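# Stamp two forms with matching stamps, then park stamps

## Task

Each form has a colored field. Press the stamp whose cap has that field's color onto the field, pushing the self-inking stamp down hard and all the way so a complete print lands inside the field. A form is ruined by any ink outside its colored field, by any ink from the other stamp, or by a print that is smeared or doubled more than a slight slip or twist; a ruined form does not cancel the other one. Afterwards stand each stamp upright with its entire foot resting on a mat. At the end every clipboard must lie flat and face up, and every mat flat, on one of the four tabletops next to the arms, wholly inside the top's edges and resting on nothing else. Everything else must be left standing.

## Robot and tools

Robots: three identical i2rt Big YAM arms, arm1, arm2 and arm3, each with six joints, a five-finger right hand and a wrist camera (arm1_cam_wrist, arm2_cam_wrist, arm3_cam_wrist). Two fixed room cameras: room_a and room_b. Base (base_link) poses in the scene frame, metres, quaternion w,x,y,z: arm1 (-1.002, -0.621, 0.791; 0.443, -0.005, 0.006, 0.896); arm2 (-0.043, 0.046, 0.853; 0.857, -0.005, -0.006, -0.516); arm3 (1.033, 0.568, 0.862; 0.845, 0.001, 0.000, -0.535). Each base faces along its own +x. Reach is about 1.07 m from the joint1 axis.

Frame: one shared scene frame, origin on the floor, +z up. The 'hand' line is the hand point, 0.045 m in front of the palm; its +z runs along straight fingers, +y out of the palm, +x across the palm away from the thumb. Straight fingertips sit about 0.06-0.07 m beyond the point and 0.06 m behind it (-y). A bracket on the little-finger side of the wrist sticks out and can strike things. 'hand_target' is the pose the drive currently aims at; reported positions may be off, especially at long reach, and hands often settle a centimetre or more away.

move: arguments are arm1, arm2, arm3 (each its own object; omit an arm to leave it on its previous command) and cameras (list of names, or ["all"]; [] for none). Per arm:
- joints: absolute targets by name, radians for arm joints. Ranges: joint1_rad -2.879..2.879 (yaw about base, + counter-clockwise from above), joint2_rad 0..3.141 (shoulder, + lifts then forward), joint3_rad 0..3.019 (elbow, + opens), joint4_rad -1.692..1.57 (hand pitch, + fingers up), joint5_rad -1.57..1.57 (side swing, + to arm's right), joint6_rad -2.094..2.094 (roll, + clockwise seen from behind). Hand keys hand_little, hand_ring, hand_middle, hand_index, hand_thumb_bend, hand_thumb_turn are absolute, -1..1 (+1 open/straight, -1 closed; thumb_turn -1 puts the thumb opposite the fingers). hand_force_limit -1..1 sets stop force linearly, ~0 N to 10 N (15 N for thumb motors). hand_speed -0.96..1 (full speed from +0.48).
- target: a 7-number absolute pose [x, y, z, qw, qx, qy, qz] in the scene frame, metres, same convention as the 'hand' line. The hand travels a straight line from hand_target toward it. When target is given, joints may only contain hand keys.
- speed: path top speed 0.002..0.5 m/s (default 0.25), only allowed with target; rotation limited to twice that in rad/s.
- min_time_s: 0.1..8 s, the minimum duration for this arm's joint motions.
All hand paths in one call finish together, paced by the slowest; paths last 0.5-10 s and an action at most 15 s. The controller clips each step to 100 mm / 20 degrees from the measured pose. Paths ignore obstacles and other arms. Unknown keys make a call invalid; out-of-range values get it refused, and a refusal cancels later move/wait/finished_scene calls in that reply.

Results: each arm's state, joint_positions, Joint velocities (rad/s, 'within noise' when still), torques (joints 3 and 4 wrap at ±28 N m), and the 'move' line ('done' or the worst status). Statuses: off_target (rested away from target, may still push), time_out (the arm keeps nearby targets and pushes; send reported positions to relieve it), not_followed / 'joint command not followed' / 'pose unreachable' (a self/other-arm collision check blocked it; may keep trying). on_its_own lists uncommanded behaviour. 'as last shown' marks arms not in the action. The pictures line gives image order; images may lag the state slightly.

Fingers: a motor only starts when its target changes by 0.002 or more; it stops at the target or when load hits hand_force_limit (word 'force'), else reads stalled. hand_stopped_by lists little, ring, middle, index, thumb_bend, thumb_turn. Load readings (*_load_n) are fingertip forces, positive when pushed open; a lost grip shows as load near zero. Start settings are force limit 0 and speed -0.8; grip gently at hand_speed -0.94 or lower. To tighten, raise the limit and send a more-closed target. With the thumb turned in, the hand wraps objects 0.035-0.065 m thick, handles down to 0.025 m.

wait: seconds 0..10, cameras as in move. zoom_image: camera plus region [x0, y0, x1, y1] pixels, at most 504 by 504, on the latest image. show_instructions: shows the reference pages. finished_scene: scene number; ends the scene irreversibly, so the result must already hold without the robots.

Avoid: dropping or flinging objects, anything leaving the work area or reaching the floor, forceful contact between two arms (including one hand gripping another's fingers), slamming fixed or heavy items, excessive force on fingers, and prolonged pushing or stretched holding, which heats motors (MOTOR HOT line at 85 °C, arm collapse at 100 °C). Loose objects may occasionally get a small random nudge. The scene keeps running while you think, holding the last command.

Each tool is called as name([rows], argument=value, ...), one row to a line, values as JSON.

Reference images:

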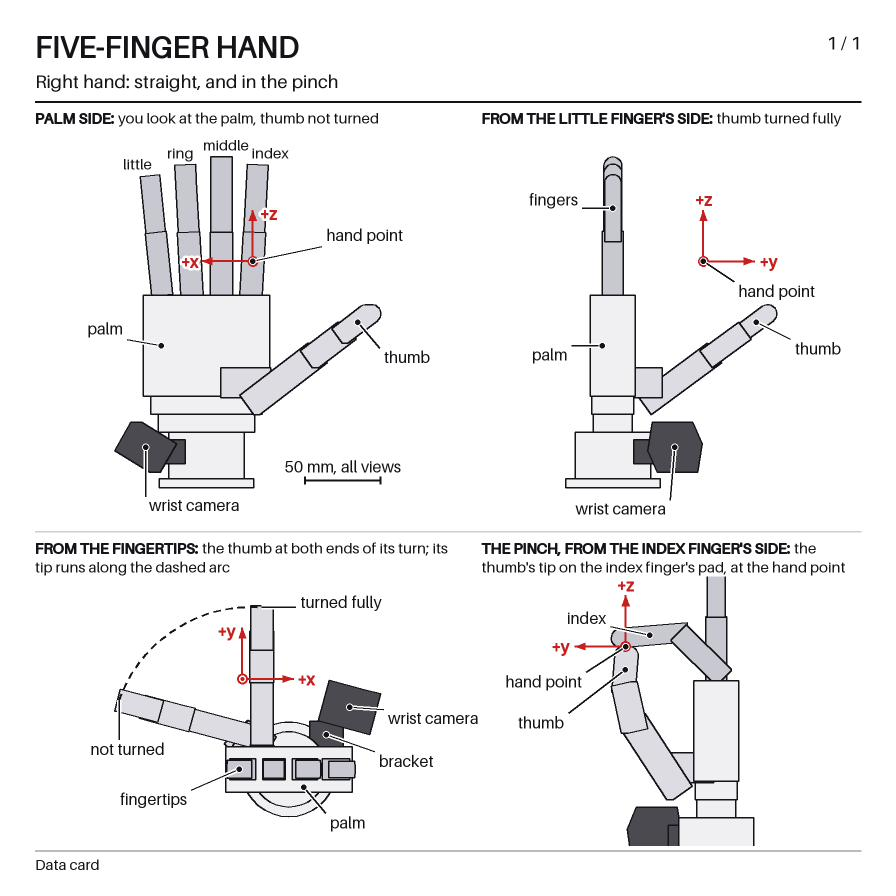

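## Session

move(cameras=["all"])

Scene clock: 0.00 s.
Joint torques (N m): no reading
Motor temperatures (°C): arm1=[27 32 32 26 24 25] | arm2=[28 26 37 25 25 24] | arm3=[27 33 27 26 25 26]
Heat: arm1: hottest joint2_rad 32 °C; arm2: hottest joint3_rad 37 °C; arm3: hottest joint2_rad 33 °C.
Joint velocities: within noise
arm1.joint_positions: joint1_rad=+0.047 joint2_rad=+0.644 joint3_rad=+1.437 joint4_rad=-1.536 joint5_rad=-0.020 joint6_rad=-1.428 hand_little=+1.000 hand_ring=+1.000 hand_middle=+1.000 hand_index=+1.000 hand_thumb_turn=+1.000 hand_thumb_bend=+1.000 hand_force_limit=+0.000 hand_speed=-0.800
arm1.joint_status: not commanded
arm1.hand_stopped_by: target,target,target,target,target,target
arm1.little_load_n: 0.0
arm1.ring_load_n: 0.0
arm1.middle_load_n: 0.0
arm1.index_load_n: 0.0
arm1.thumb_bend_load_n: 0.0
arm1.thumb_turn_load_n: 0.0
arm1.hand: x=-1.0923 y=-0.4284 z=+1.2616 quat_wxyz=(-0.375, +0.444, +0.804, +0.130) (m; scene frame)
arm1.hand_target: x=-1.0921 y=-0.4286 z=+1.2729 quat_wxyz=(-0.387, +0.441, +0.799, +0.135) (m; scene frame)
arm1.hand_status: not commanded
arm2.joint_positions: joint1_rad=+0.190 joint2_rad=+0.622 joint3_rad=+1.443 joint4_rad=-1.282 joint5_rad=+0.064 joint6_rad=-1.074 hand_little=+1.000 hand_ring=+1.000 hand_middle=+1.000 hand_index=+1.000 hand_thumb_turn=+1.000 hand_thumb_bend=+1.000 hand_force_limit=+0.000 hand_speed=-0.800
arm2.joint_status: not commanded
arm2.hand_stopped_by: target,target,target,target,target,target
arm2.little_load_n: 0.0
arm2.ring_load_n: 0.0
arm2.middle_load_n: 0.0
arm2.index_load_n: 0.0
arm2.thumb_bend_load_n: 0.0
arm2.thumb_turn_load_n: 0.0
arm2.hand: x=+0.0572 y=-0.1553 z=+1.3748 quat_wxyz=(+0.134, +0.639, -0.554, +0.517) (m; scene frame)
arm2.hand_target: x=+0.0563 y=-0.1540 z=+1.3839 quat_wxyz=(+0.136, +0.635, -0.550, +0.526) (m; scene frame)
arm2.hand_status: not commanded
arm3.joint_positions: joint1_rad=-0.741 joint2_rad=+0.619 joint3_rad=+1.404 joint4_rad=-1.456 joint5_rad=+0.107 joint6_rad=-1.172 hand_little=+1.000 hand_ring=+1.000 hand_middle=+1.000 hand_index=+1.000 hand_thumb_turn=+1.000 hand_thumb_bend=+1.000 hand_force_limit=+0.000 hand_speed=-0.800
arm3.joint_status: not commanded
arm3.hand_stopped_by: target,target,target,target,target,target
arm3.little_load_n: 0.0
arm3.ring_load_n: 0.0
arm3.middle_load_n: 0.0
arm3.index_load_n: 0.0
arm3.thumb_bend_load_n: 0.0
arm3.thumb_turn_load_n: 0.0
arm3.hand: x=+0.9136 y=+0.3985 z=+1.3336 quat_wxyz=(+0.327, +0.360, -0.825, +0.289) (m; scene frame)
arm3.hand_target: x=+0.9136 y=+0.3985 z=+1.3460 quat_wxyz=(+0.336, +0.356, -0.819, +0.300) (m; scene frame)
arm3.hand_status: not commanded
pictures: arm1_cam_wrist, arm2_cam_wrist, arm3_cam_wrist, room_a, room_b
camera_calibration:
arm1_cam_wrist: T_world_to_cam=[[0.675153, 0.732215, 0.0896046, 0.938071], [0.722905, -0.632546, -0.27802, 0.86852], [-0.146892, 0.252482, -0.956387, 1.27503], [0, 0, 0, 1]] pos_world=[-1.07391, -0.459413, 1.37683]
arm2_cam_wrist: T_world_to_cam=[[-0.844714, -0.50914, -0.165031, 0.194396], [-0.344851, 0.753553, -0.559675, 0.908066], [0.409312, -0.415854, -0.812114, 1.14479], [0, 0, 0, 1]] pos_world=[0.00877947, -0.109234, 1.47]
arm3_cam_wrist: T_world_to_cam=[[-0.878148, 0.468169, -0.0983513, 0.751643], [0.472522, 0.816755, -0.331111, -0.321473], [-0.0746872, -0.337238, -0.938452, 1.5695], [0, 0, 0, 1]] pos_world=[0.929179, 0.439963, 1.44038]

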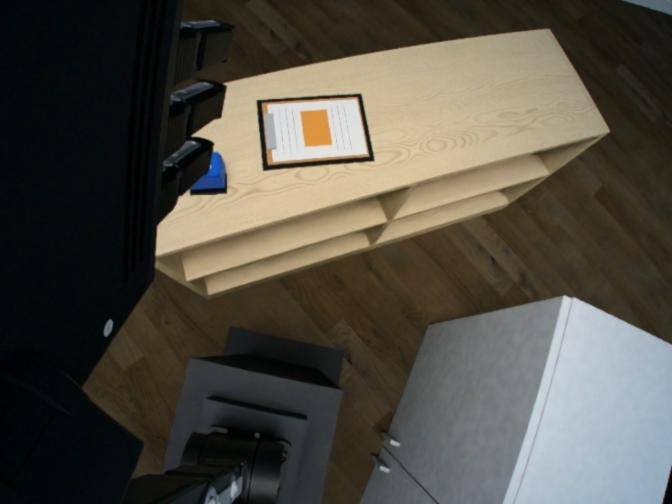

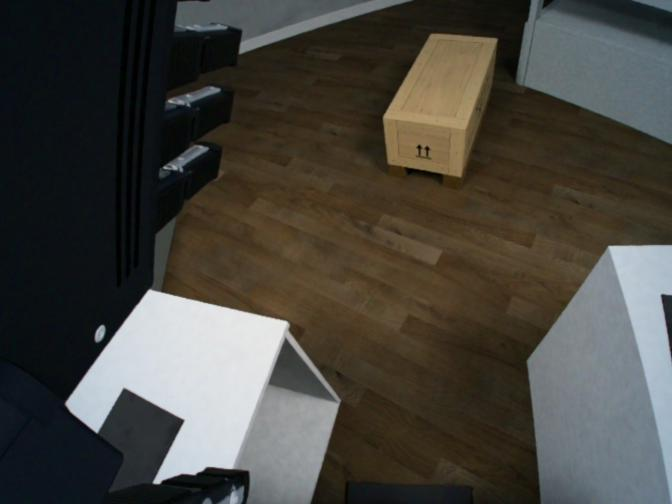

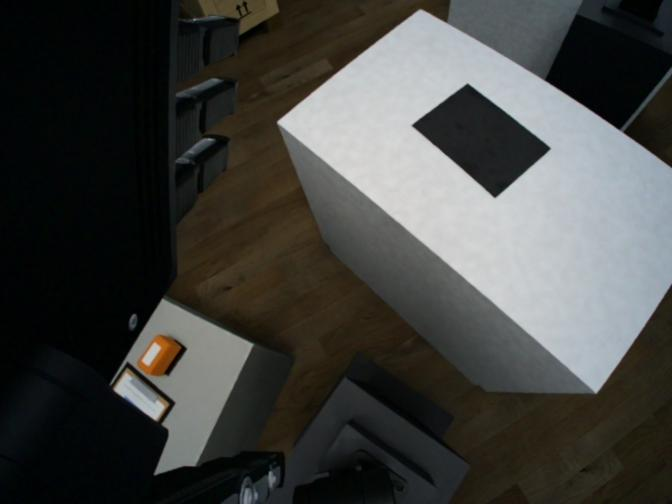

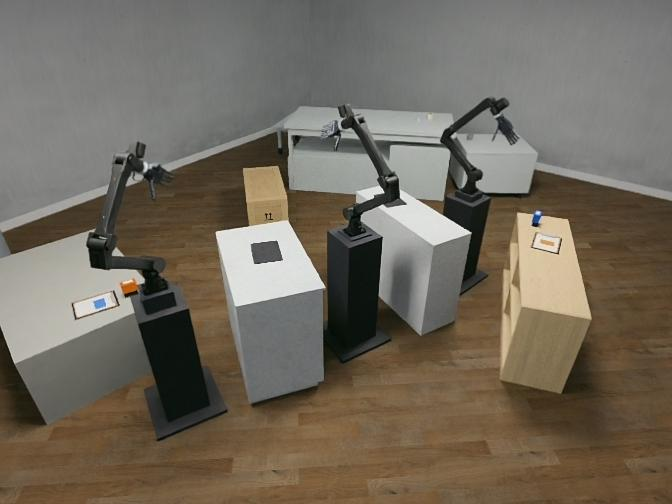

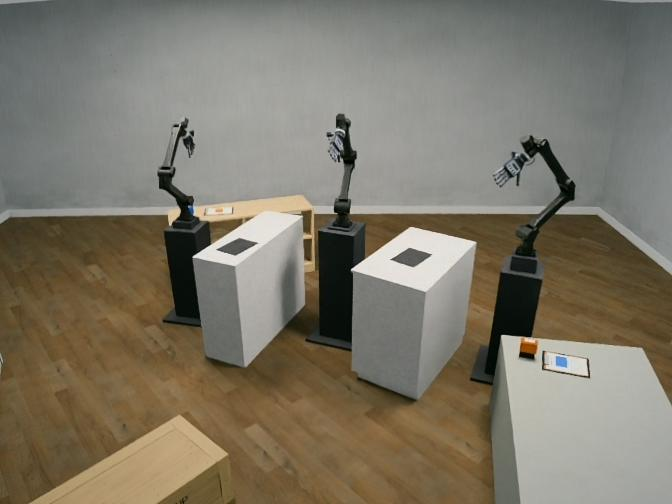

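zoom_image(camera="arm1_cam_wrist", region=[150, 60, 400, 220])

zoom_image(camera="arm3_cam_wrist", region=[90, 290, 290, 430])

Scaled by 2.016 from the camera's 672x504 image, which has a finer 960x720 frame.

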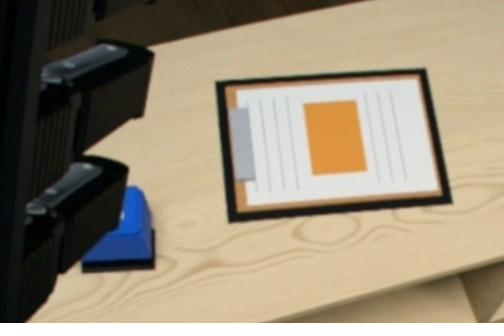

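Scaled by 2.520 from the camera's 672x504 image, which has a finer 960x720 frame.

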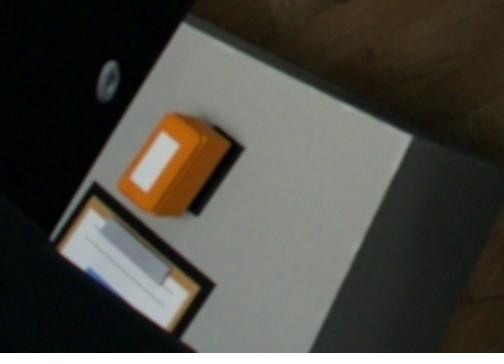

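move(arm1={"joints": {"joint1_rad": 0.60, "hand_little": 0.48, "hand_ring": 0.48, "hand_middle": 0.48, "hand_index": 0.48, "hand_thumb_turn": -1, "hand_thumb_bend": 0.99, "hand_speed": 0.2}, "min_time_s": 2}, arm3={"joints": {"joint1_rad": 0.25, "hand_little": 0.48, "hand_ring": 0.48, "hand_middle": 0.48, "hand_index": 0.48, "hand_thumb_turn": -1, "hand_thumb_bend": 0.99, "hand_speed": 0.2}, "min_time_s": 2}, arm2={"joints": {"joint1_rad": -1.4, "hand_little": 0.48, "hand_ring": 0.48, "hand_middle": 0.48, "hand_index": 0.48, "hand_thumb_turn": -1, "hand_thumb_bend": 0.99, "hand_speed": 0.2}, "min_time_s": 2}, cameras=["arm1_cam_wrist", "arm2_cam_wrist", "arm3_cam_wrist"])

Scene clock: 12.60 s.
Joint torques (N m): arm1=[2.78 1.67 11.1 1.95 -0.03 -0.08] | arm2=[-1.03 1.67 8.91 1.95 0.05 -0.1] | arm3=[0.5 1.55 10.15 1.91 -0.01 -0.05]
Motor temperatures (°C): arm1=[26 32 34 26 24 25] | arm2=[28 26 39 25 25 24] | arm3=[27 33 30 26 25 26]
Heat: arm1: hottest joint3_rad 34 °C; arm2: hottest joint3_rad 39 °C; arm3: hottest joint2_rad 33 °C.
move: arm1 done; arm2 done; arm3 done
Joint velocities: within noise
arm1.joint_positions: joint1_rad=+0.589 joint2_rad=+0.644 joint3_rad=+1.437 joint4_rad=-1.536 joint5_rad=-0.020 joint6_rad=-1.428 hand_little=+0.480 hand_ring=+0.480 hand_middle=+0.480 hand_index=+0.480 hand_thumb_turn=-1.000 hand_thumb_bend=+0.990 hand_force_limit=+0.000 hand_speed=+0.200
arm1.joint_status: all done
arm1.hand_stopped_by: target,target,target,target,target,target
arm1.little_load_n: 0.0
arm1.ring_load_n: 0.0
arm1.middle_load_n: 0.0
arm1.index_load_n: 0.0
arm1.thumb_bend_load_n: 0.0
arm1.thumb_turn_load_n: 0.0
arm1.hand: x=-1.1756 y=-0.5009 z=+1.2624 quat_wxyz=(-0.399, +0.213, +0.892, +0.022) (m; scene frame)
arm1.hand_target: x=-1.1765 y=-0.5028 z=+1.2737 quat_wxyz=(-0.412, +0.207, +0.887, +0.021) (m; scene frame)
arm1.hand_status: not commanded
arm2.joint_positions: joint1_rad=-1.387 joint2_rad=+0.622 joint3_rad=+1.443 joint4_rad=-1.282 joint5_rad=+0.064 joint6_rad=-1.074 hand_little=+0.480 hand_ring=+0.480 hand_middle=+0.480 hand_index=+0.480 hand_thumb_turn=-1.000 hand_thumb_bend=+0.990 hand_force_limit=+0.000 hand_speed=+0.200
arm2.joint_status: all done
arm2.hand_stopped_by: target,target,target,target,target,target
arm2.little_load_n: 0.5
arm2.ring_load_n: 0.0
arm2.middle_load_n: 0.0
arm2.index_load_n: 0.5
arm2.thumb_bend_load_n: 0.0
arm2.thumb_turn_load_n: 0.0
arm2.hand: x=-0.2546 y=-0.0476 z=+1.3717 quat_wxyz=(+0.453, +0.053, -0.847, +0.274) (m; scene frame)
arm2.hand_target: x=-0.2547 y=-0.0438 z=+1.3808 quat_wxyz=(+0.462, +0.047, -0.841, +0.276) (m; scene frame)
arm2.hand_status: not commanded
arm3.joint_positions: joint1_rad=+0.235 joint2_rad=+0.619 joint3_rad=+1.404 joint4_rad=-1.456 joint5_rad=+0.107 joint6_rad=-1.172 hand_little=+0.480 hand_ring=+0.480 hand_middle=+0.480 hand_index=+0.480 hand_thumb_turn=-1.000 hand_thumb_bend=+0.990 hand_force_limit=+0.000 hand_speed=+0.200
arm3.joint_status: all done
arm3.hand_stopped_by: target,target,target,target,target,target
arm3.little_load_n: 0.0
arm3.ring_load_n: 0.0
arm3.middle_load_n: 0.0
arm3.index_load_n: 0.0
arm3.thumb_bend_load_n: 0.0
arm3.thumb_turn_load_n: 0.0
arm3.hand: x=+1.1060 y=+0.3738 z=+1.3336 quat_wxyz=(+0.152, +0.704, -0.560, +0.409) (m; scene frame)
arm3.hand_target: x=+1.1088 y=+0.3749 z=+1.3460 quat_wxyz=(+0.152, +0.702, -0.552, +0.424) (m; scene frame)
arm3.hand_status: not commanded
pictures: arm1_cam_wrist, arm2_cam_wrist, arm3_cam_wrist
camera_calibration:
arm1_cam_wrist: T_world_to_cam=[[0.201652, 0.975791, 0.084668, 0.618822], [0.943548, -0.17034, -0.284079, 1.38163], [-0.262779, 0.137173, -0.955055, 1.08614], [0, 0, 0, 1]] pos_world=[-1.143, -0.517484, 1.37742]
arm2_cam_wrist: T_world_to_cam=[[-0.500931, 0.845884, -0.183161, 0.162233], [0.766255, 0.335059, -0.54826, 0.964923], [-0.402395, -0.414988, -0.816004, 1.11345], [0, 0, 0, 1]] pos_world=[-0.210064, 0.00153081, 1.46732]
arm3_cam_wrist: T_world_to_cam=[[-0.879714, -0.46479, -0.100367, 1.2853], [-0.410978, 0.849373, -0.331155, 0.572699], [0.239167, -0.250073, -0.938223, 1.19548], [0, 0, 0, 1]] pos_world=[1.08014, 0.409918, 1.44028]

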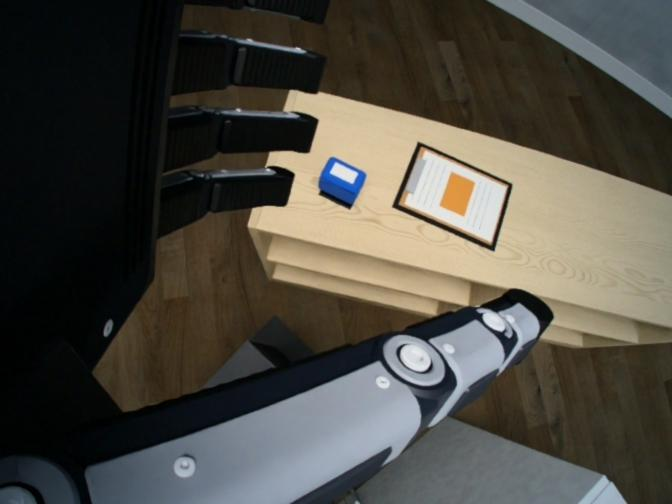

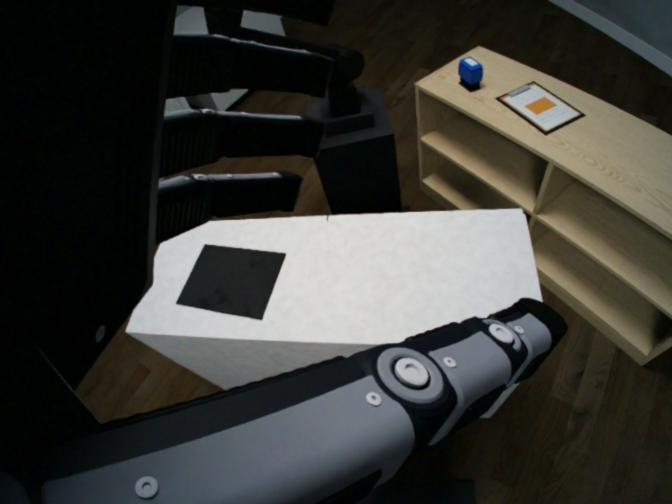

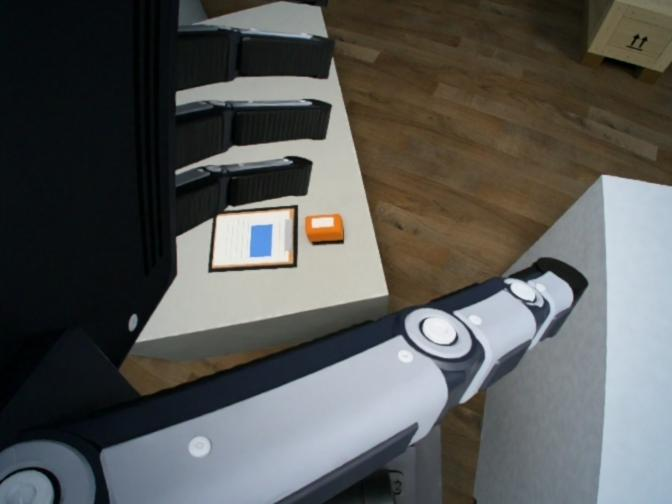

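zoom_image(camera="arm1_cam_wrist", region=[300, 130, 530, 260])

zoom_image(camera="arm3_cam_wrist", region=[200, 190, 360, 290])

zoom_image(camera="arm2_cam_wrist", region=[150, 200, 350, 350])

Scaled by 2.191 from the camera's 672x504 image, which has a finer 960x720 frame.

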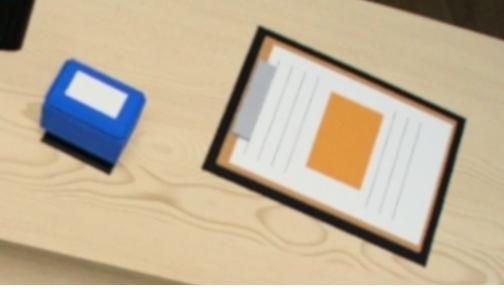

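Scaled by 3.150 from the camera's 672x504 image, which has a finer 960x720 frame.

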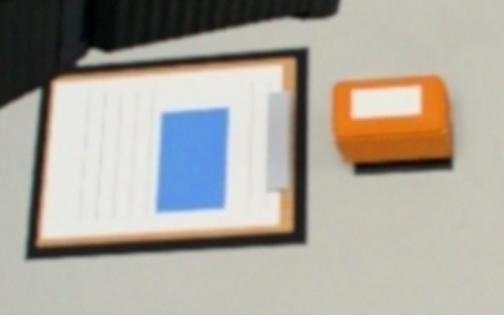

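Scaled by 2.520 from the camera's 672x504 image, which has a finer 960x720 frame.

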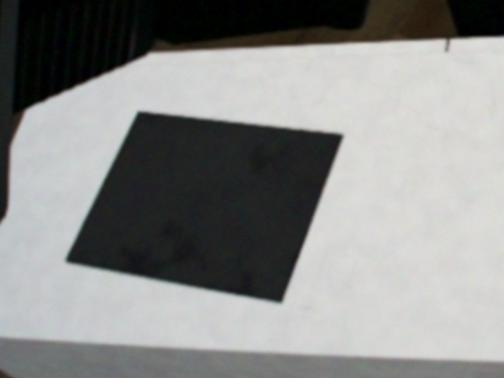

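move(arm1={"target": [-1.523, -0.383, 0.88, -0.3881, 0.7988, 0.4175, -0.1942], "speed": 0.25}, arm3={"target": [1.390, 0.140, 0.83, -0.0984, 0.2195, -0.8741, 0.4227], "speed": 0.25}, cameras=["arm1_cam_wrist", "arm3_cam_wrist"])

Scene clock: 31.57 s.
Joint torques (N m): arm1=[1.44 -10.11 14.6 2.61 0.2 0.02] | arm2=[-1.03 1.61 8.92 1.95 0.06 -0.09] | arm3=[-0.15 -10.7 10.58 2.51 0.08 0.12]
Motor temperatures (°C): arm1=[26 32 36 27 24 25] | arm2=[28 26 41 25 25 24] | arm3=[27 33 33 26 25 26]
Heat: arm1: hottest joint3_rad 36 °C; arm2: hottest joint3_rad 41 °C; arm3: hottest joint2_rad 33 °C.
move: arm1 off_target; arm3 off_target
Joint velocities: within noise
arm1.joint_positions: joint1_rad=+0.490 joint2_rad=+1.510 joint3_rad=+0.904 joint4_rad=-0.130 joint5_rad=+0.151 joint6_rad=+0.081 hand_little=+0.480 hand_ring=+0.480 hand_middle=+0.480 hand_index=+0.480 hand_thumb_turn=-1.000 hand_thumb_bend=+0.990 hand_force_limit=+0.000 hand_speed=+0.200
arm1.joint_status: not commanded
arm1.hand_stopped_by: target,target,target,target,target,target
arm1.little_load_n: 0.0
arm1.ring_load_n: 0.0
arm1.middle_load_n: 0.0
arm1.index_load_n: 0.0
arm1.thumb_bend_load_n: 0.0
arm1.thumb_turn_load_n: 0.0
arm1.hand: x=-1.4982 y=-0.3997 z=+0.8562 quat_wxyz=(-0.364, +0.805, +0.434, -0.177) (m; scene frame)
arm1.hand_target: x=-1.5209 y=-0.3837 z=+0.8811 quat_wxyz=(-0.388, +0.798, +0.417, -0.194) (m; scene frame)
arm1.hand_status: off_target (0.038 m and 4.0 deg from the pose sent, 0.530 m and 92.3 deg at the start)
arm2: as last shown
arm2.little_load_n: 0.0
arm2.ring_load_n: 0.5
arm2.index_load_n: 0.0
arm2.hand: x=-0.2546 y=-0.0475 z=+1.3717 quat_wxyz=(+0.453, +0.053, -0.847, +0.274) (m; scene frame)
arm2.hand_target: x=-0.2548 y=-0.0437 z=+1.3808 quat_wxyz=(+0.462, +0.047, -0.841, +0.276) (m; scene frame)
arm3.joint_positions: joint1_rad=+0.236 joint2_rad=+1.736 joint3_rad=+0.762 joint4_rad=+0.227 joint5_rad=+0.163 joint6_rad=+0.099 hand_little=+0.480 hand_ring=+0.480 hand_middle=+0.480 hand_index=+0.480 hand_thumb_turn=-1.000 hand_thumb_bend=+0.990 hand_force_limit=+0.000 hand_speed=+0.200
arm3.joint_status: not commanded
arm3.hand_stopped_by: target,target,target,target,target,target
arm3.little_load_n: 0.0
arm3.ring_load_n: 0.0
arm3.middle_load_n: 0.0
arm3.index_load_n: 0.0
arm3.thumb_bend_load_n: 0.0
arm3.thumb_turn_load_n: 0.0
arm3.hand: x=+1.3667 y=+0.1616 z=+0.8117 quat_wxyz=(-0.082, +0.230, -0.885, +0.396) (m; scene frame)
arm3.hand_target: x=+1.3889 y=+0.1415 z=+0.8314 quat_wxyz=(-0.099, +0.220, -0.874, +0.422) (m; scene frame)
arm3.hand_status: off_target (0.037 m and 3.9 deg from the pose sent, 0.624 m and 73.4 deg at the start)
pictures: arm1_cam_wrist, arm3_cam_wrist
camera_calibration:
arm1_cam_wrist: T_world_to_cam=[[0.706723, -0.0950274, -0.701079, 1.621], [-0.011717, -0.992375, 0.1227, -0.520178], [-0.707393, -0.0785, -0.702448, -0.36908], [0, 0, 0, 1]] pos_world=[-1.41278, -0.391146, 0.941014]
arm3_cam_wrist: T_world_to_cam=[[-0.505174, 0.461491, -0.729264, 1.21247], [0.492654, 0.848012, 0.195366, -0.974755], [0.708584, -0.260581, -0.655749, -0.278677], [0, 0, 0, 1]] pos_world=[1.29019, 0.194441, 0.891904]

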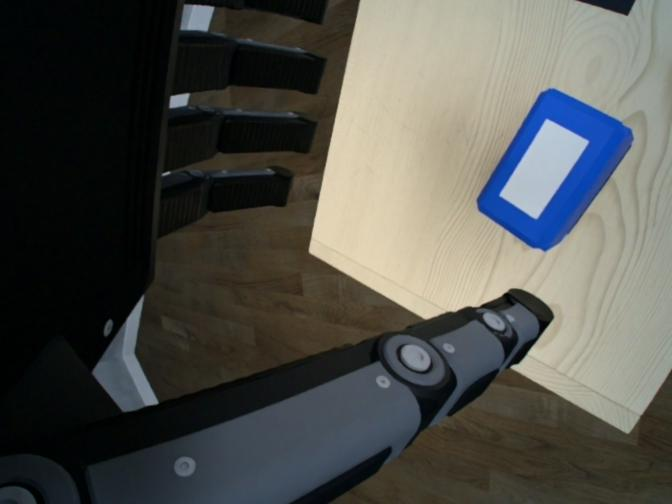

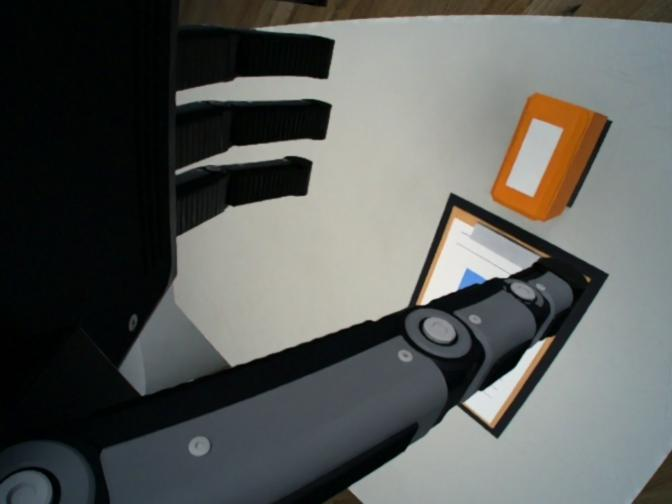

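move(cameras=["arm1_cam_wrist","arm3_cam_wrist"])

Scene clock: 38.17 s.
Joint torques (N m): arm1=[1.44 -10.17 14.6 2.62 0.21 0.04] | arm2=[-1.03 1.67 8.91 1.95 0.05 -0.1] | arm3=[-0.03 -10.75 10.56 2.5 0.09 0.11]
Motor temperatures (°C): arm1=[26 32 38 27 24 25] | arm2=[28 26 41 25 25 24] | arm3=[27 34 34 26 25 26]
Heat: arm1: hottest joint3_rad 38 °C; arm2: hottest joint3_rad 41 °C; arm3: hottest joint2_rad 34 °C.
Joint velocities: within noise
arm1.joint_positions: joint1_rad=+0.490 joint2_rad=+1.510 joint3_rad=+0.904 joint4_rad=-0.130 joint5_rad=+0.151 joint6_rad=+0.081 hand_little=+0.480 hand_ring=+0.480 hand_middle=+0.480 hand_index=+0.480 hand_thumb_turn=-1.000 hand_thumb_bend=+0.990 hand_force_limit=+0.000 hand_speed=+0.200
arm1.joint_status: not commanded
arm1.hand_stopped_by: target,target,target,target,target,target
arm1.little_load_n: 0.0
arm1.ring_load_n: 0.0
arm1.middle_load_n: 0.0
arm1.index_load_n: 0.0
arm1.thumb_bend_load_n: 0.0
arm1.thumb_turn_load_n: 0.0
arm1.hand: x=-1.4982 y=-0.3997 z=+0.8562 quat_wxyz=(-0.364, +0.805, +0.434, -0.177) (m; scene frame)
arm1.hand_target: x=-1.5209 y=-0.3837 z=+0.8811 quat_wxyz=(-0.388, +0.798, +0.417, -0.194) (m; scene frame)
arm1.hand_status: off_target (0.038 m and 4.0 deg from the pose sent, 0.530 m and 92.3 deg at the start)
arm2.joint_positions: joint1_rad=-1.387 joint2_rad=+0.622 joint3_rad=+1.443 joint4_rad=-1.282 joint5_rad=+0.064 joint6_rad=-1.074 hand_little=+0.480 hand_ring=+0.480 hand_middle=+0.480 hand_index=+0.480 hand_thumb_turn=-1.000 hand_thumb_bend=+0.990 hand_force_limit=+0.000 hand_speed=+0.200
arm2.joint_status: not commanded
arm2.hand_stopped_by: target,target,target,target,target,target
arm2.little_load_n: 0.0
arm2.ring_load_n: 0.0
arm2.middle_load_n: 0.0
arm2.index_load_n: 0.0
arm2.thumb_bend_load_n: 0.0
arm2.thumb_turn_load_n: 0.5
arm2.hand: x=-0.2546 y=-0.0475 z=+1.3717 quat_wxyz=(+0.453, +0.053, -0.847, +0.274) (m; scene frame)
arm2.hand_target: x=-0.2548 y=-0.0437 z=+1.3808 quat_wxyz=(+0.462, +0.047, -0.841, +0.276) (m; scene frame)
arm2.hand_status: not commanded
arm3.joint_positions: joint1_rad=+0.236 joint2_rad=+1.736 joint3_rad=+0.762 joint4_rad=+0.227 joint5_rad=+0.163 joint6_rad=+0.100 hand_little=+0.480 hand_ring=+0.480 hand_middle=+0.480 hand_index=+0.480 hand_thumb_turn=-1.000 hand_thumb_bend=+0.990 hand_force_limit=+0.000 hand_speed=+0.200
arm3.joint_status: not commanded
arm3.hand_stopped_by: target,target,target,target,target,target
arm3.little_load_n: 0.0
arm3.ring_load_n: 0.0
arm3.middle_load_n: 0.0
arm3.index_load_n: 0.0
arm3.thumb_bend_load_n: 0.0
arm3.thumb_turn_load_n: 0.0
arm3.hand: x=+1.3667 y=+0.1616 z=+0.8117 quat_wxyz=(-0.083, +0.229, -0.885, +0.396) (m; scene frame)
arm3.hand_target: x=+1.3889 y=+0.1415 z=+0.8314 quat_wxyz=(-0.099, +0.220, -0.874, +0.422) (m; scene frame)
arm3.hand_status: off_target (0.037 m and 3.9 deg from the pose sent, 0.624 m and 73.4 deg at the start)
pictures: arm1_cam_wrist, arm3_cam_wrist
camera_calibration:
arm1_cam_wrist: T_world_to_cam=[[0.70657, -0.0953243, -0.701193, 1.62077], [-0.0119092, -0.992347, 0.122905, -0.520632], [-0.707543, -0.0784904, -0.702298, -0.369428], [0, 0, 0, 1]] pos_world=[-1.41278, -0.391145, 0.941014]
arm3_cam_wrist: T_world_to_cam=[[-0.504857, 0.461673, -0.729368, 1.21212], [0.492798, 0.847879, 0.195581, -0.97524], [0.70871, -0.26069, -0.655569, -0.279023], [0, 0, 0, 1]] pos_world=[1.29029, 0.194541, 0.891904]

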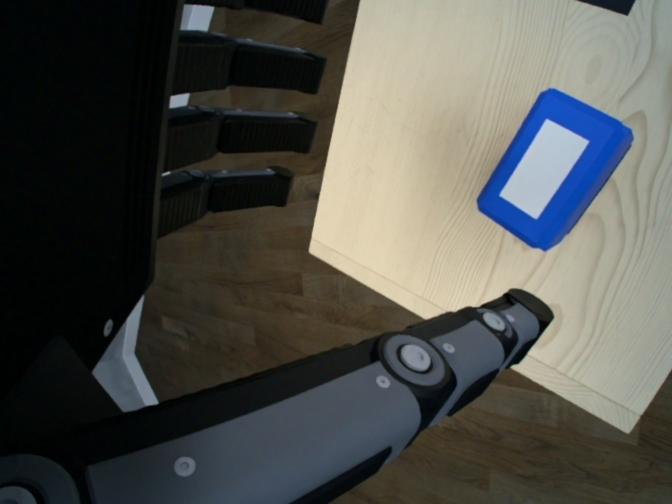

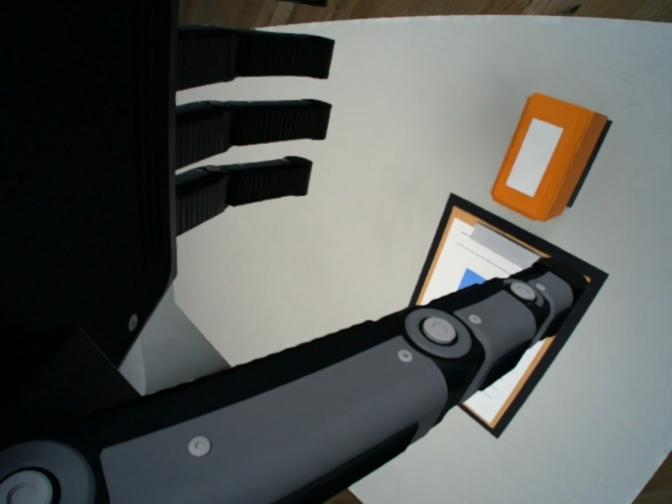

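move(arm1={"target": [-1.524, -0.371, 0.805, -0.413, 0.794, 0.396, -0.209], "speed": 0.15}, arm3={"target": [1.417, 0.121, 0.725, -0.119, 0.220, -0.861, 0.448], "speed": 0.15}, cameras=["arm1_cam_wrist","arm3_cam_wrist"])

Scene clock: 49.23 s.
Joint torques (N m): arm1=[1.32 -10.93 8.85 2.78 0.18 0.03] | arm2=[-1.03 1.67 8.91 1.94 0.05 -0.1] | arm3=[0.38 -12.98 7.3 2.65 -0.07 0.11]
Motor temperatures (°C): arm1=[26 33 40 27 24 25] | arm2=[28 26 42 25 25 24] | arm3=[27 34 35 26 25 26]
Heat: arm1: hottest joint3_rad 40 °C; arm2: hottest joint3_rad 42 °C; arm3: hottest joint3_rad 35 °C.
move: arm1 done; arm3 off_target
Joint velocities: within noise
arm1.joint_positions: joint1_rad=+0.472 joint2_rad=+1.661 joint3_rad=+0.847 joint4_rad=+0.193 joint5_rad=+0.154 joint6_rad=+0.092 hand_little=+0.480 hand_ring=+0.480 hand_middle=+0.480 hand_index=+0.480 hand_thumb_turn=-1.000 hand_thumb_bend=+0.990 hand_force_limit=+0.000 hand_speed=+0.200
arm1.joint_status: not commanded
arm1.hand_stopped_by: target,target,target,target,target,target
arm1.little_load_n: 0.0
arm1.ring_load_n: 0.0
arm1.middle_load_n: 0.0
arm1.index_load_n: 0.0
arm1.thumb_bend_load_n: 0.0
arm1.thumb_turn_load_n: 0.0
arm1.hand: x=-1.5217 y=-0.3787 z=+0.8053 quat_wxyz=(-0.407, +0.792, +0.406, -0.206) (m; scene frame)
arm1.hand_target: x=-1.5238 y=-0.3710 z=+0.8050 quat_wxyz=(-0.413, +0.793, +0.396, -0.209) (m; scene frame)
arm1.hand_status: done (0.008 m and 1.4 deg from the pose sent, 0.064 m and 8.1 deg at the start)
arm2: as last shown
arm2.thumb_turn_load_n: 0.0
arm3.joint_positions: joint1_rad=+0.240 joint2_rad=+2.084 joint3_rad=+0.834 joint4_rad=+0.579 joint5_rad=+0.155 joint6_rad=+0.102 hand_little=+0.480 hand_ring=+0.480 hand_middle=+0.480 hand_index=+0.480 hand_thumb_turn=-1.000 hand_thumb_bend=+0.990 hand_force_limit=+0.000 hand_speed=+0.200
arm3.joint_status: not commanded
arm3.hand_stopped_by: target,target,target,target,target,target
arm3.little_load_n: 0.0
arm3.ring_load_n: 0.0
arm3.middle_load_n: 0.0
arm3.index_load_n: 0.0
arm3.thumb_bend_load_n: 0.0
arm3.thumb_turn_load_n: 0.0
arm3.hand: x=+1.3938 y=+0.1343 z=+0.7123 quat_wxyz=(-0.102, +0.225, -0.870, +0.426) (m; scene frame)
arm3.hand_target: x=+1.4165 y=+0.1220 z=+0.7260 quat_wxyz=(-0.119, +0.220, -0.859, +0.447) (m; scene frame)
arm3.hand_status: off_target (0.030 m and 3.4 deg from the pose sent, 0.108 m and 7.8 deg at the start)
pictures: arm1_cam_wrist, arm3_cam_wrist
camera_calibration:
arm1_cam_wrist: T_world_to_cam=[[0.62344, -0.0812071, -0.777642, 1.54407], [-0.0280242, -0.996273, 0.081571, -0.486626], [-0.781369, -0.0290619, -0.623393, -0.577299], [0, 0, 0, 1]] pos_world=[-1.42736, -0.3762, 0.880547]
arm3_cam_wrist: T_world_to_cam=[[-0.468123, 0.415558, -0.779854, 1.15691], [0.475632, 0.86227, 0.173968, -0.908627], [0.744738, -0.289485, -0.601301, -0.455524], [0, 0, 0, 1]] pos_world=[1.31299, 0.170853, 0.786383]

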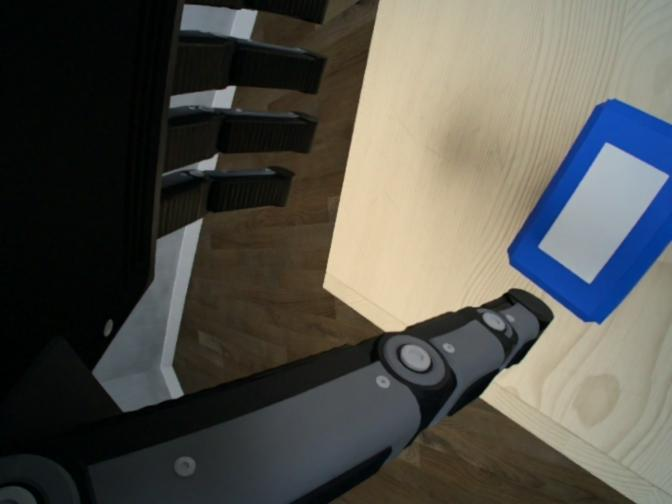

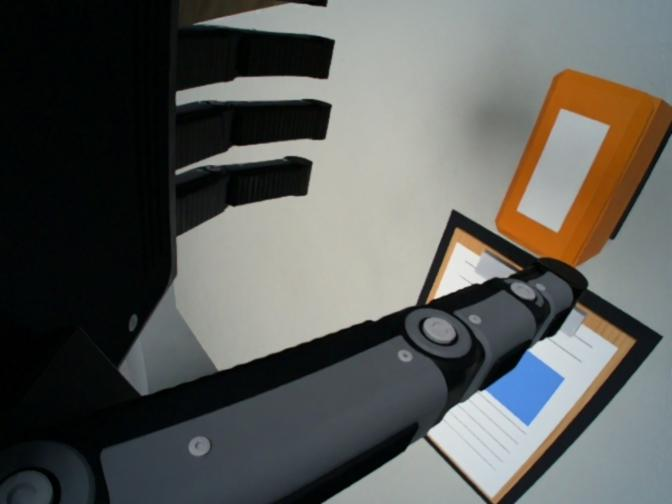

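move(arm1={"target": [-1.501, -0.3815, 0.745, -0.395, 0.802, 0.403, -0.195], "speed": 0.15}, arm3={"target": [1.424, 0.125, 0.635, -0.126, 0.236, -0.858, 0.441], "speed": 0.15}, cameras=["arm1_cam_wrist","arm3_cam_wrist"])

Scene clock: 56.33 s.
Joint torques (N m): arm1=[1.14 -10.93 7.42 2.76 0.11 0.01] | arm2=[-1.03 1.73 8.9 1.94 0.05 -0.1] | arm3=[0.56 -14.27 5.19 2.63 -0.1 -0.04]
Motor temperatures (°C): arm1=[26 33 40 27 24 25] | arm2=[28 26 43 25 25 24] | arm3=[27 35 34 26 25 26]
Heat: arm1: hottest joint3_rad 40 °C; arm2: hottest joint3_rad 43 °C; arm3: hottest joint2_rad 35 °C.
move: arm1 done; arm3 off_target
Joint velocities: within noise
arm1.joint_positions: joint1_rad=+0.470 joint2_rad=+1.757 joint3_rad=+0.780 joint4_rad=+0.309 joint5_rad=+0.154 joint6_rad=+0.092 hand_little=+0.480 hand_ring=+0.480 hand_middle=+0.480 hand_index=+0.480 hand_thumb_turn=-1.000 hand_thumb_bend=+0.990 hand_force_limit=+0.000 hand_speed=+0.200
arm1.joint_status: not commanded
arm1.hand_stopped_by: target,target,target,target,target,target
arm1.little_load_n: 0.0
arm1.ring_load_n: 0.0
arm1.middle_load_n: -0.5
arm1.index_load_n: 0.0
arm1.thumb_bend_load_n: 0.0
arm1.thumb_turn_load_n: 0.0
arm1.hand: x=-1.5001 y=-0.3885 z=+0.7467 quat_wxyz=(-0.390, +0.800, +0.412, -0.193) (m; scene frame)
arm1.hand_target: x=-1.5009 y=-0.3815 z=+0.7451 quat_wxyz=(-0.395, +0.802, +0.403, -0.195) (m; scene frame)
arm1.hand_status: done (0.007 m and 1.2 deg from the pose sent, 0.064 m and 2.2 deg at the start)
arm2: as last shown
arm2.index_load_n: -0.5
arm3.joint_positions: joint1_rad=+0.246 joint2_rad=+2.340 joint3_rad=+0.928 joint4_rad=+0.741 joint5_rad=+0.130 joint6_rad=+0.102 hand_little=+0.480 hand_ring=+0.480 hand_middle=+0.480 hand_index=+0.480 hand_thumb_turn=-1.000 hand_thumb_bend=+0.990 hand_force_limit=+0.000 hand_speed=+0.200
arm3.joint_status: not commanded
arm3.hand_stopped_by: target,target,target,target,target,target
arm3.little_load_n: 0.0
arm3.ring_load_n: 0.0
arm3.middle_load_n: 0.0
arm3.index_load_n: -0.5
arm3.thumb_bend_load_n: 0.0
arm3.thumb_turn_load_n: 0.0
arm3.hand: x=+1.4047 y=+0.1345 z=+0.6259 quat_wxyz=(-0.113, +0.233, -0.869, +0.422) (m; scene frame)
arm3.hand_target: x=+1.4238 y=+0.1256 z=+0.6357 quat_wxyz=(-0.126, +0.236, -0.857, +0.440) (m; scene frame)
arm3.hand_status: off_target (0.023 m and 2.9 deg from the pose sent, 0.083 m and 3.8 deg at the start)
pictures: arm1_cam_wrist, arm3_cam_wrist
camera_calibration:
arm1_cam_wrist: T_world_to_cam=[[0.655572, -0.0977873, -0.748775, 1.50446], [-0.033632, -0.994377, 0.100416, -0.512611], [-0.754384, -0.0406474, -0.655174, -0.537441], [0, 0, 0, 1]] pos_world=[-1.40896, -0.384457, 0.825859]
arm3_cam_wrist: T_world_to_cam=[[-0.469324, 0.411187, -0.781448, 1.09783], [0.451269, 0.87236, 0.187999, -0.874776], [0.759007, -0.264411, -0.594976, -0.542817], [0, 0, 0, 1]] pos_world=[1.322, 0.16818, 0.699393]

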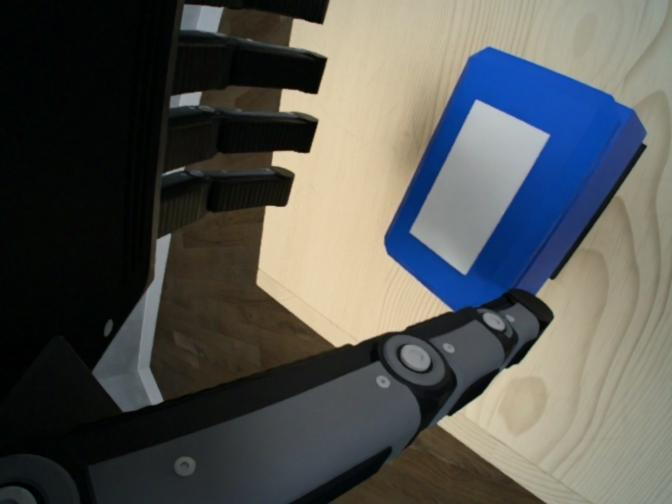

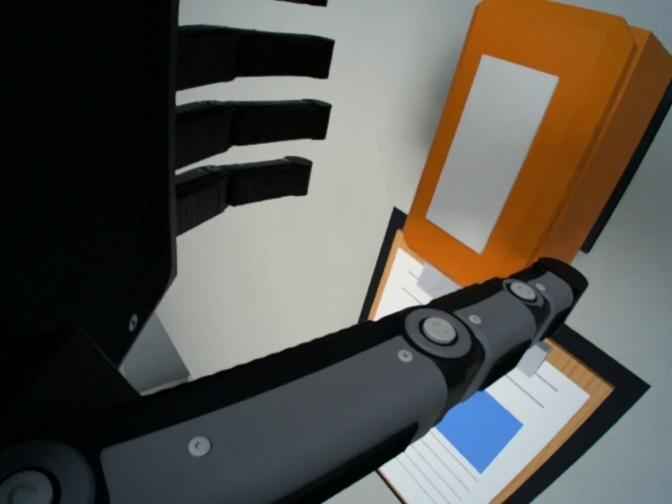

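move(arm1={"target": [-1.499, -0.382, 0.69, -0.395, 0.802, 0.403, -0.195], "speed": 0.1}, arm3={"target": [1.419, 0.129, 0.59, -0.126, 0.240, -0.857, 0.440], "speed": 0.1}, cameras=["arm1_cam_wrist","arm3_cam_wrist"])

Scene clock: 61.57 s.
Joint torques (N m): arm1=[1.26 -11.63 6.09 2.7 0.02 -0.01] | arm2=[-1.03 1.67 8.92 1.92 0.06 -0.09] | arm3=[0.03 -14.51 4.16 2.63 -0.1 -0.11]
Motor temperatures (°C): arm1=[26 33 40 27 24 25] | arm2=[28 26 43 25 25 24] | arm3=[27 35 34 26 25 26]
Heat: arm1: hottest joint3_rad 40 °C; arm2: hottest joint3_rad 43 °C; arm3: hottest joint2_rad 35 °C.
move: arm1 done; arm3 off_target
Joint velocities: within noise
arm1.joint_positions: joint1_rad=+0.467 joint2_rad=+1.908 joint3_rad=+0.769 joint4_rad=+0.470 joint5_rad=+0.154 joint6_rad=+0.092 hand_little=+0.480 hand_ring=+0.480 hand_middle=+0.480 hand_index=+0.480 hand_thumb_turn=-1.000 hand_thumb_bend=+0.990 hand_force_limit=+0.000 hand_speed=+0.200
arm1.joint_status: not commanded
arm1.hand_stopped_by: target,target,target,target,target,target
arm1.little_load_n: 0.0
arm1.ring_load_n: 0.0
arm1.middle_load_n: 0.0
arm1.index_load_n: 0.0
arm1.thumb_bend_load_n: 0.0
arm1.thumb_turn_load_n: 0.5
arm1.hand: x=-1.4978 y=-0.3886 z=+0.6914 quat_wxyz=(-0.390, +0.801, +0.411, -0.192) (m; scene frame)
arm1.hand_target: x=-1.4988 y=-0.3820 z=+0.6901 quat_wxyz=(-0.395, +0.802, +0.403, -0.195) (m; scene frame)
arm1.hand_status: done (0.007 m and 1.1 deg from the pose sent, 0.057 m and 1.2 deg at the start)
arm2: as last shown
arm2.index_load_n: 0.0
arm2.thumb_turn_load_n: 0.5
arm3.joint_positions: joint1_rad=+0.246 joint2_rad=+2.465 joint3_rad=+0.974 joint4_rad=+0.821 joint5_rad=+0.123 joint6_rad=+0.102 hand_little=+0.480 hand_ring=+0.480 hand_middle=+0.480 hand_index=+0.480 hand_thumb_turn=-1.000 hand_thumb_bend=+0.990 hand_force_limit=+0.000 hand_speed=+0.200
arm3.joint_status: not commanded
arm3.hand_stopped_by: target,target,target,target,target,target
arm3.little_load_n: 0.0
arm3.ring_load_n: 0.0
arm3.middle_load_n: 0.0
arm3.index_load_n: 0.0
arm3.thumb_bend_load_n: 0.0
arm3.thumb_turn_load_n: 0.0
arm3.hand: x=+1.4035 y=+0.1383 z=+0.5824 quat_wxyz=(-0.117, +0.234, -0.868, +0.422) (m; scene frame)
arm3.hand_target: x=+1.4188 y=+0.1295 z=+0.5904 quat_wxyz=(-0.126, +0.240, -0.856, +0.439) (m; scene frame)
arm3.hand_status: off_target (0.020 m and 2.7 deg from the pose sent, 0.039 m and 3.0 deg at the start)
pictures: arm1_cam_wrist, arm3_cam_wrist
camera_calibration:
arm1_cam_wrist: T_world_to_cam=[[0.65613, -0.0999585, -0.747998, 1.461], [-0.0363853, -0.994226, 0.100947, -0.511613], [-0.75377, -0.039018, -0.655979, -0.569997], [0, 0, 0, 1]] pos_world=[-1.40686, -0.38486, 0.770562]
arm3_cam_wrist: T_world_to_cam=[[-0.467707, 0.409405, -0.78335, 1.06079], [0.445416, 0.874671, 0.191193, -0.863404], [0.763449, -0.259494, -0.591446, -0.575792], [0, 0, 0, 1]] pos_world=[1.3203, 0.171486, 0.655498]

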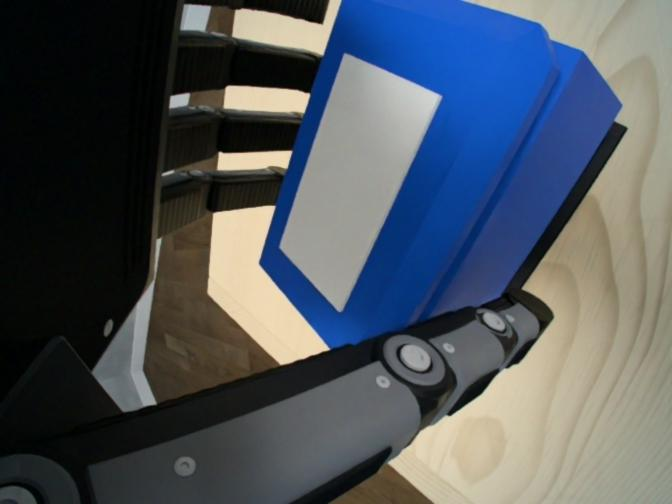

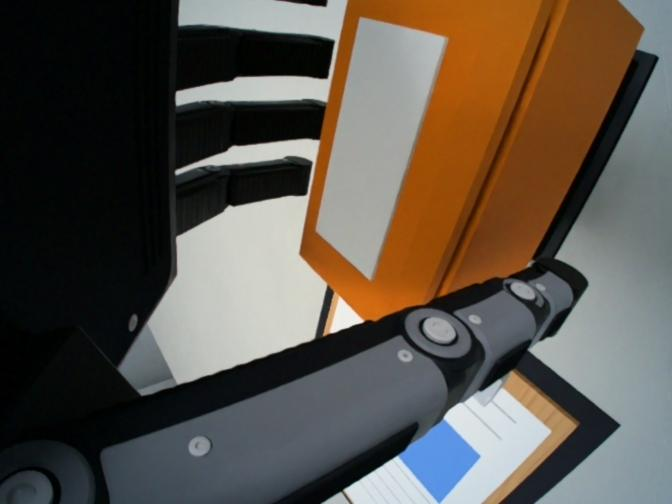

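move(arm1={"target": [-1.496, -0.383, 0.676, -0.395, 0.802, 0.403, -0.195], "speed": 0.06}, arm3={"target": [1.416, 0.130, 0.576, -0.126, 0.240, -0.857, 0.440], "speed": 0.06}, cameras=["arm1_cam_wrist","arm3_cam_wrist"])

Scene clock: 69.13 s.
Joint torques (N m): arm1=[1.2 -11.58 5.46 2.77 -0.02 -0.01] | arm2=[-1.03 1.67 8.91 1.94 0.05 -0.09] | arm3=[-0.09 -14.39 4.03 2.73 -0.11 -0.14]
Motor temperatures (°C): arm1=[26 33 39 27 24 25] | arm2=[28 26 43 25 25 24] | arm3=[27 36 33 27 25 26]
Heat: arm1: hottest joint3_rad 39 °C; arm2: hottest joint3_rad 43 °C; arm3: hottest joint2_rad 36 °C.
move: arm1 done; arm3 off_target
Joint velocities: within noise
arm1.joint_positions: joint1_rad=+0.466 joint2_rad=+1.944 joint3_rad=+0.767 joint4_rad=+0.514 joint5_rad=+0.154 joint6_rad=+0.092 hand_little=+0.480 hand_ring=+0.480 hand_middle=+0.480 hand_index=+0.480 hand_thumb_turn=-1.000 hand_thumb_bend=+0.990 hand_force_limit=+0.000 hand_speed=+0.200
arm1.joint_status: not commanded
arm1.hand_stopped_by: target,target,target,target,target,target
arm1.little_load_n: 0.0
arm1.ring_load_n: 0.0
arm1.middle_load_n: 0.0
arm1.index_load_n: 0.0
arm1.thumb_bend_load_n: 0.0
arm1.thumb_turn_load_n: 0.0
arm1.hand: x=-1.4973 y=-0.3883 z=+0.6797 quat_wxyz=(-0.392, +0.800, +0.410, -0.194) (m; scene frame)
arm1.hand_target: x=-1.4960 y=-0.3830 z=+0.6761 quat_wxyz=(-0.395, +0.802, +0.403, -0.195) (m; scene frame)
arm1.hand_status: done (0.007 m and 0.9 deg from the pose sent, 0.016 m and 1.2 deg at the start)
arm2: as last shown
arm3.joint_positions: joint1_rad=+0.246 joint2_rad=+2.502 joint3_rad=+0.987 joint4_rad=+0.846 joint5_rad=+0.120 joint6_rad=+0.102 hand_little=+0.480 hand_ring=+0.480 hand_middle=+0.480 hand_index=+0.480 hand_thumb_turn=-1.000 hand_thumb_bend=+0.990 hand_force_limit=+0.000 hand_speed=+0.200
arm3.joint_status: not commanded
arm3.hand_stopped_by: target,target,target,target,target,target
arm3.little_load_n: 0.0
arm3.ring_load_n: 0.0
arm3.middle_load_n: 0.0
arm3.index_load_n: 0.0
arm3.thumb_bend_load_n: 0.0
arm3.thumb_turn_load_n: 0.0
arm3.hand: x=+1.4022 y=+0.1407 z=+0.5692 quat_wxyz=(-0.118, +0.235, -0.868, +0.421) (m; scene frame)
arm3.hand_target: x=+1.4159 y=+0.1305 z=+0.5764 quat_wxyz=(-0.126, +0.240, -0.856, +0.440) (m; scene frame)
arm3.hand_status: off_target (0.019 m and 2.7 deg from the pose sent, 0.016 m and 2.7 deg at the start)
pictures: arm1_cam_wrist, arm3_cam_wrist
camera_calibration:
arm1_cam_wrist: T_world_to_cam=[[0.652203, -0.0988343, -0.751573, 1.44888], [-0.0370814, -0.994437, 0.098593, -0.50963], [-0.757137, -0.0364333, -0.65224, -0.583897], [0, 0, 0, 1]] pos_world=[-1.40595, -0.384868, 0.758349]
arm3_cam_wrist: T_world_to_cam=[[-0.467432, 0.408984, -0.783734, 1.04873], [0.442972, 0.875578, 0.192716, -0.860032], [0.765038, -0.257091, -0.590441, -0.585099], [0, 0, 0, 1]] pos_world=[1.3188, 0.173689, 0.642199]

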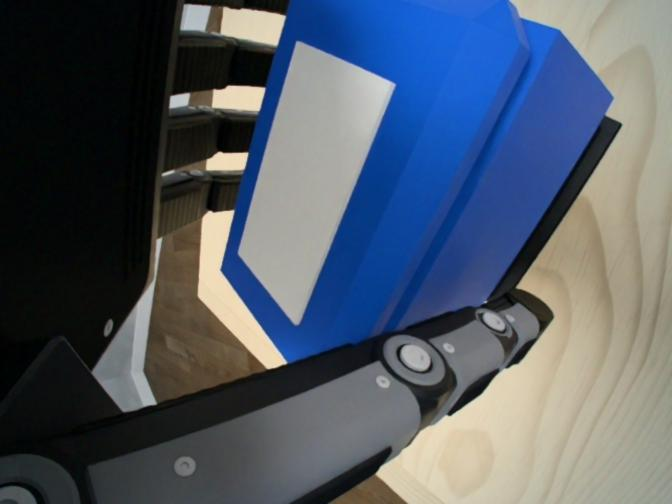

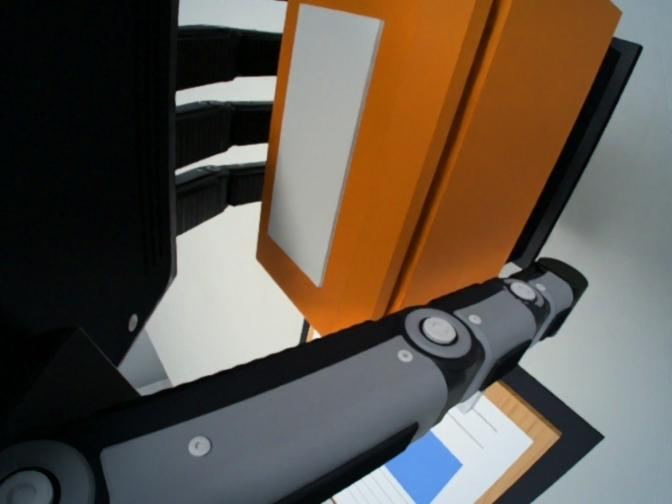

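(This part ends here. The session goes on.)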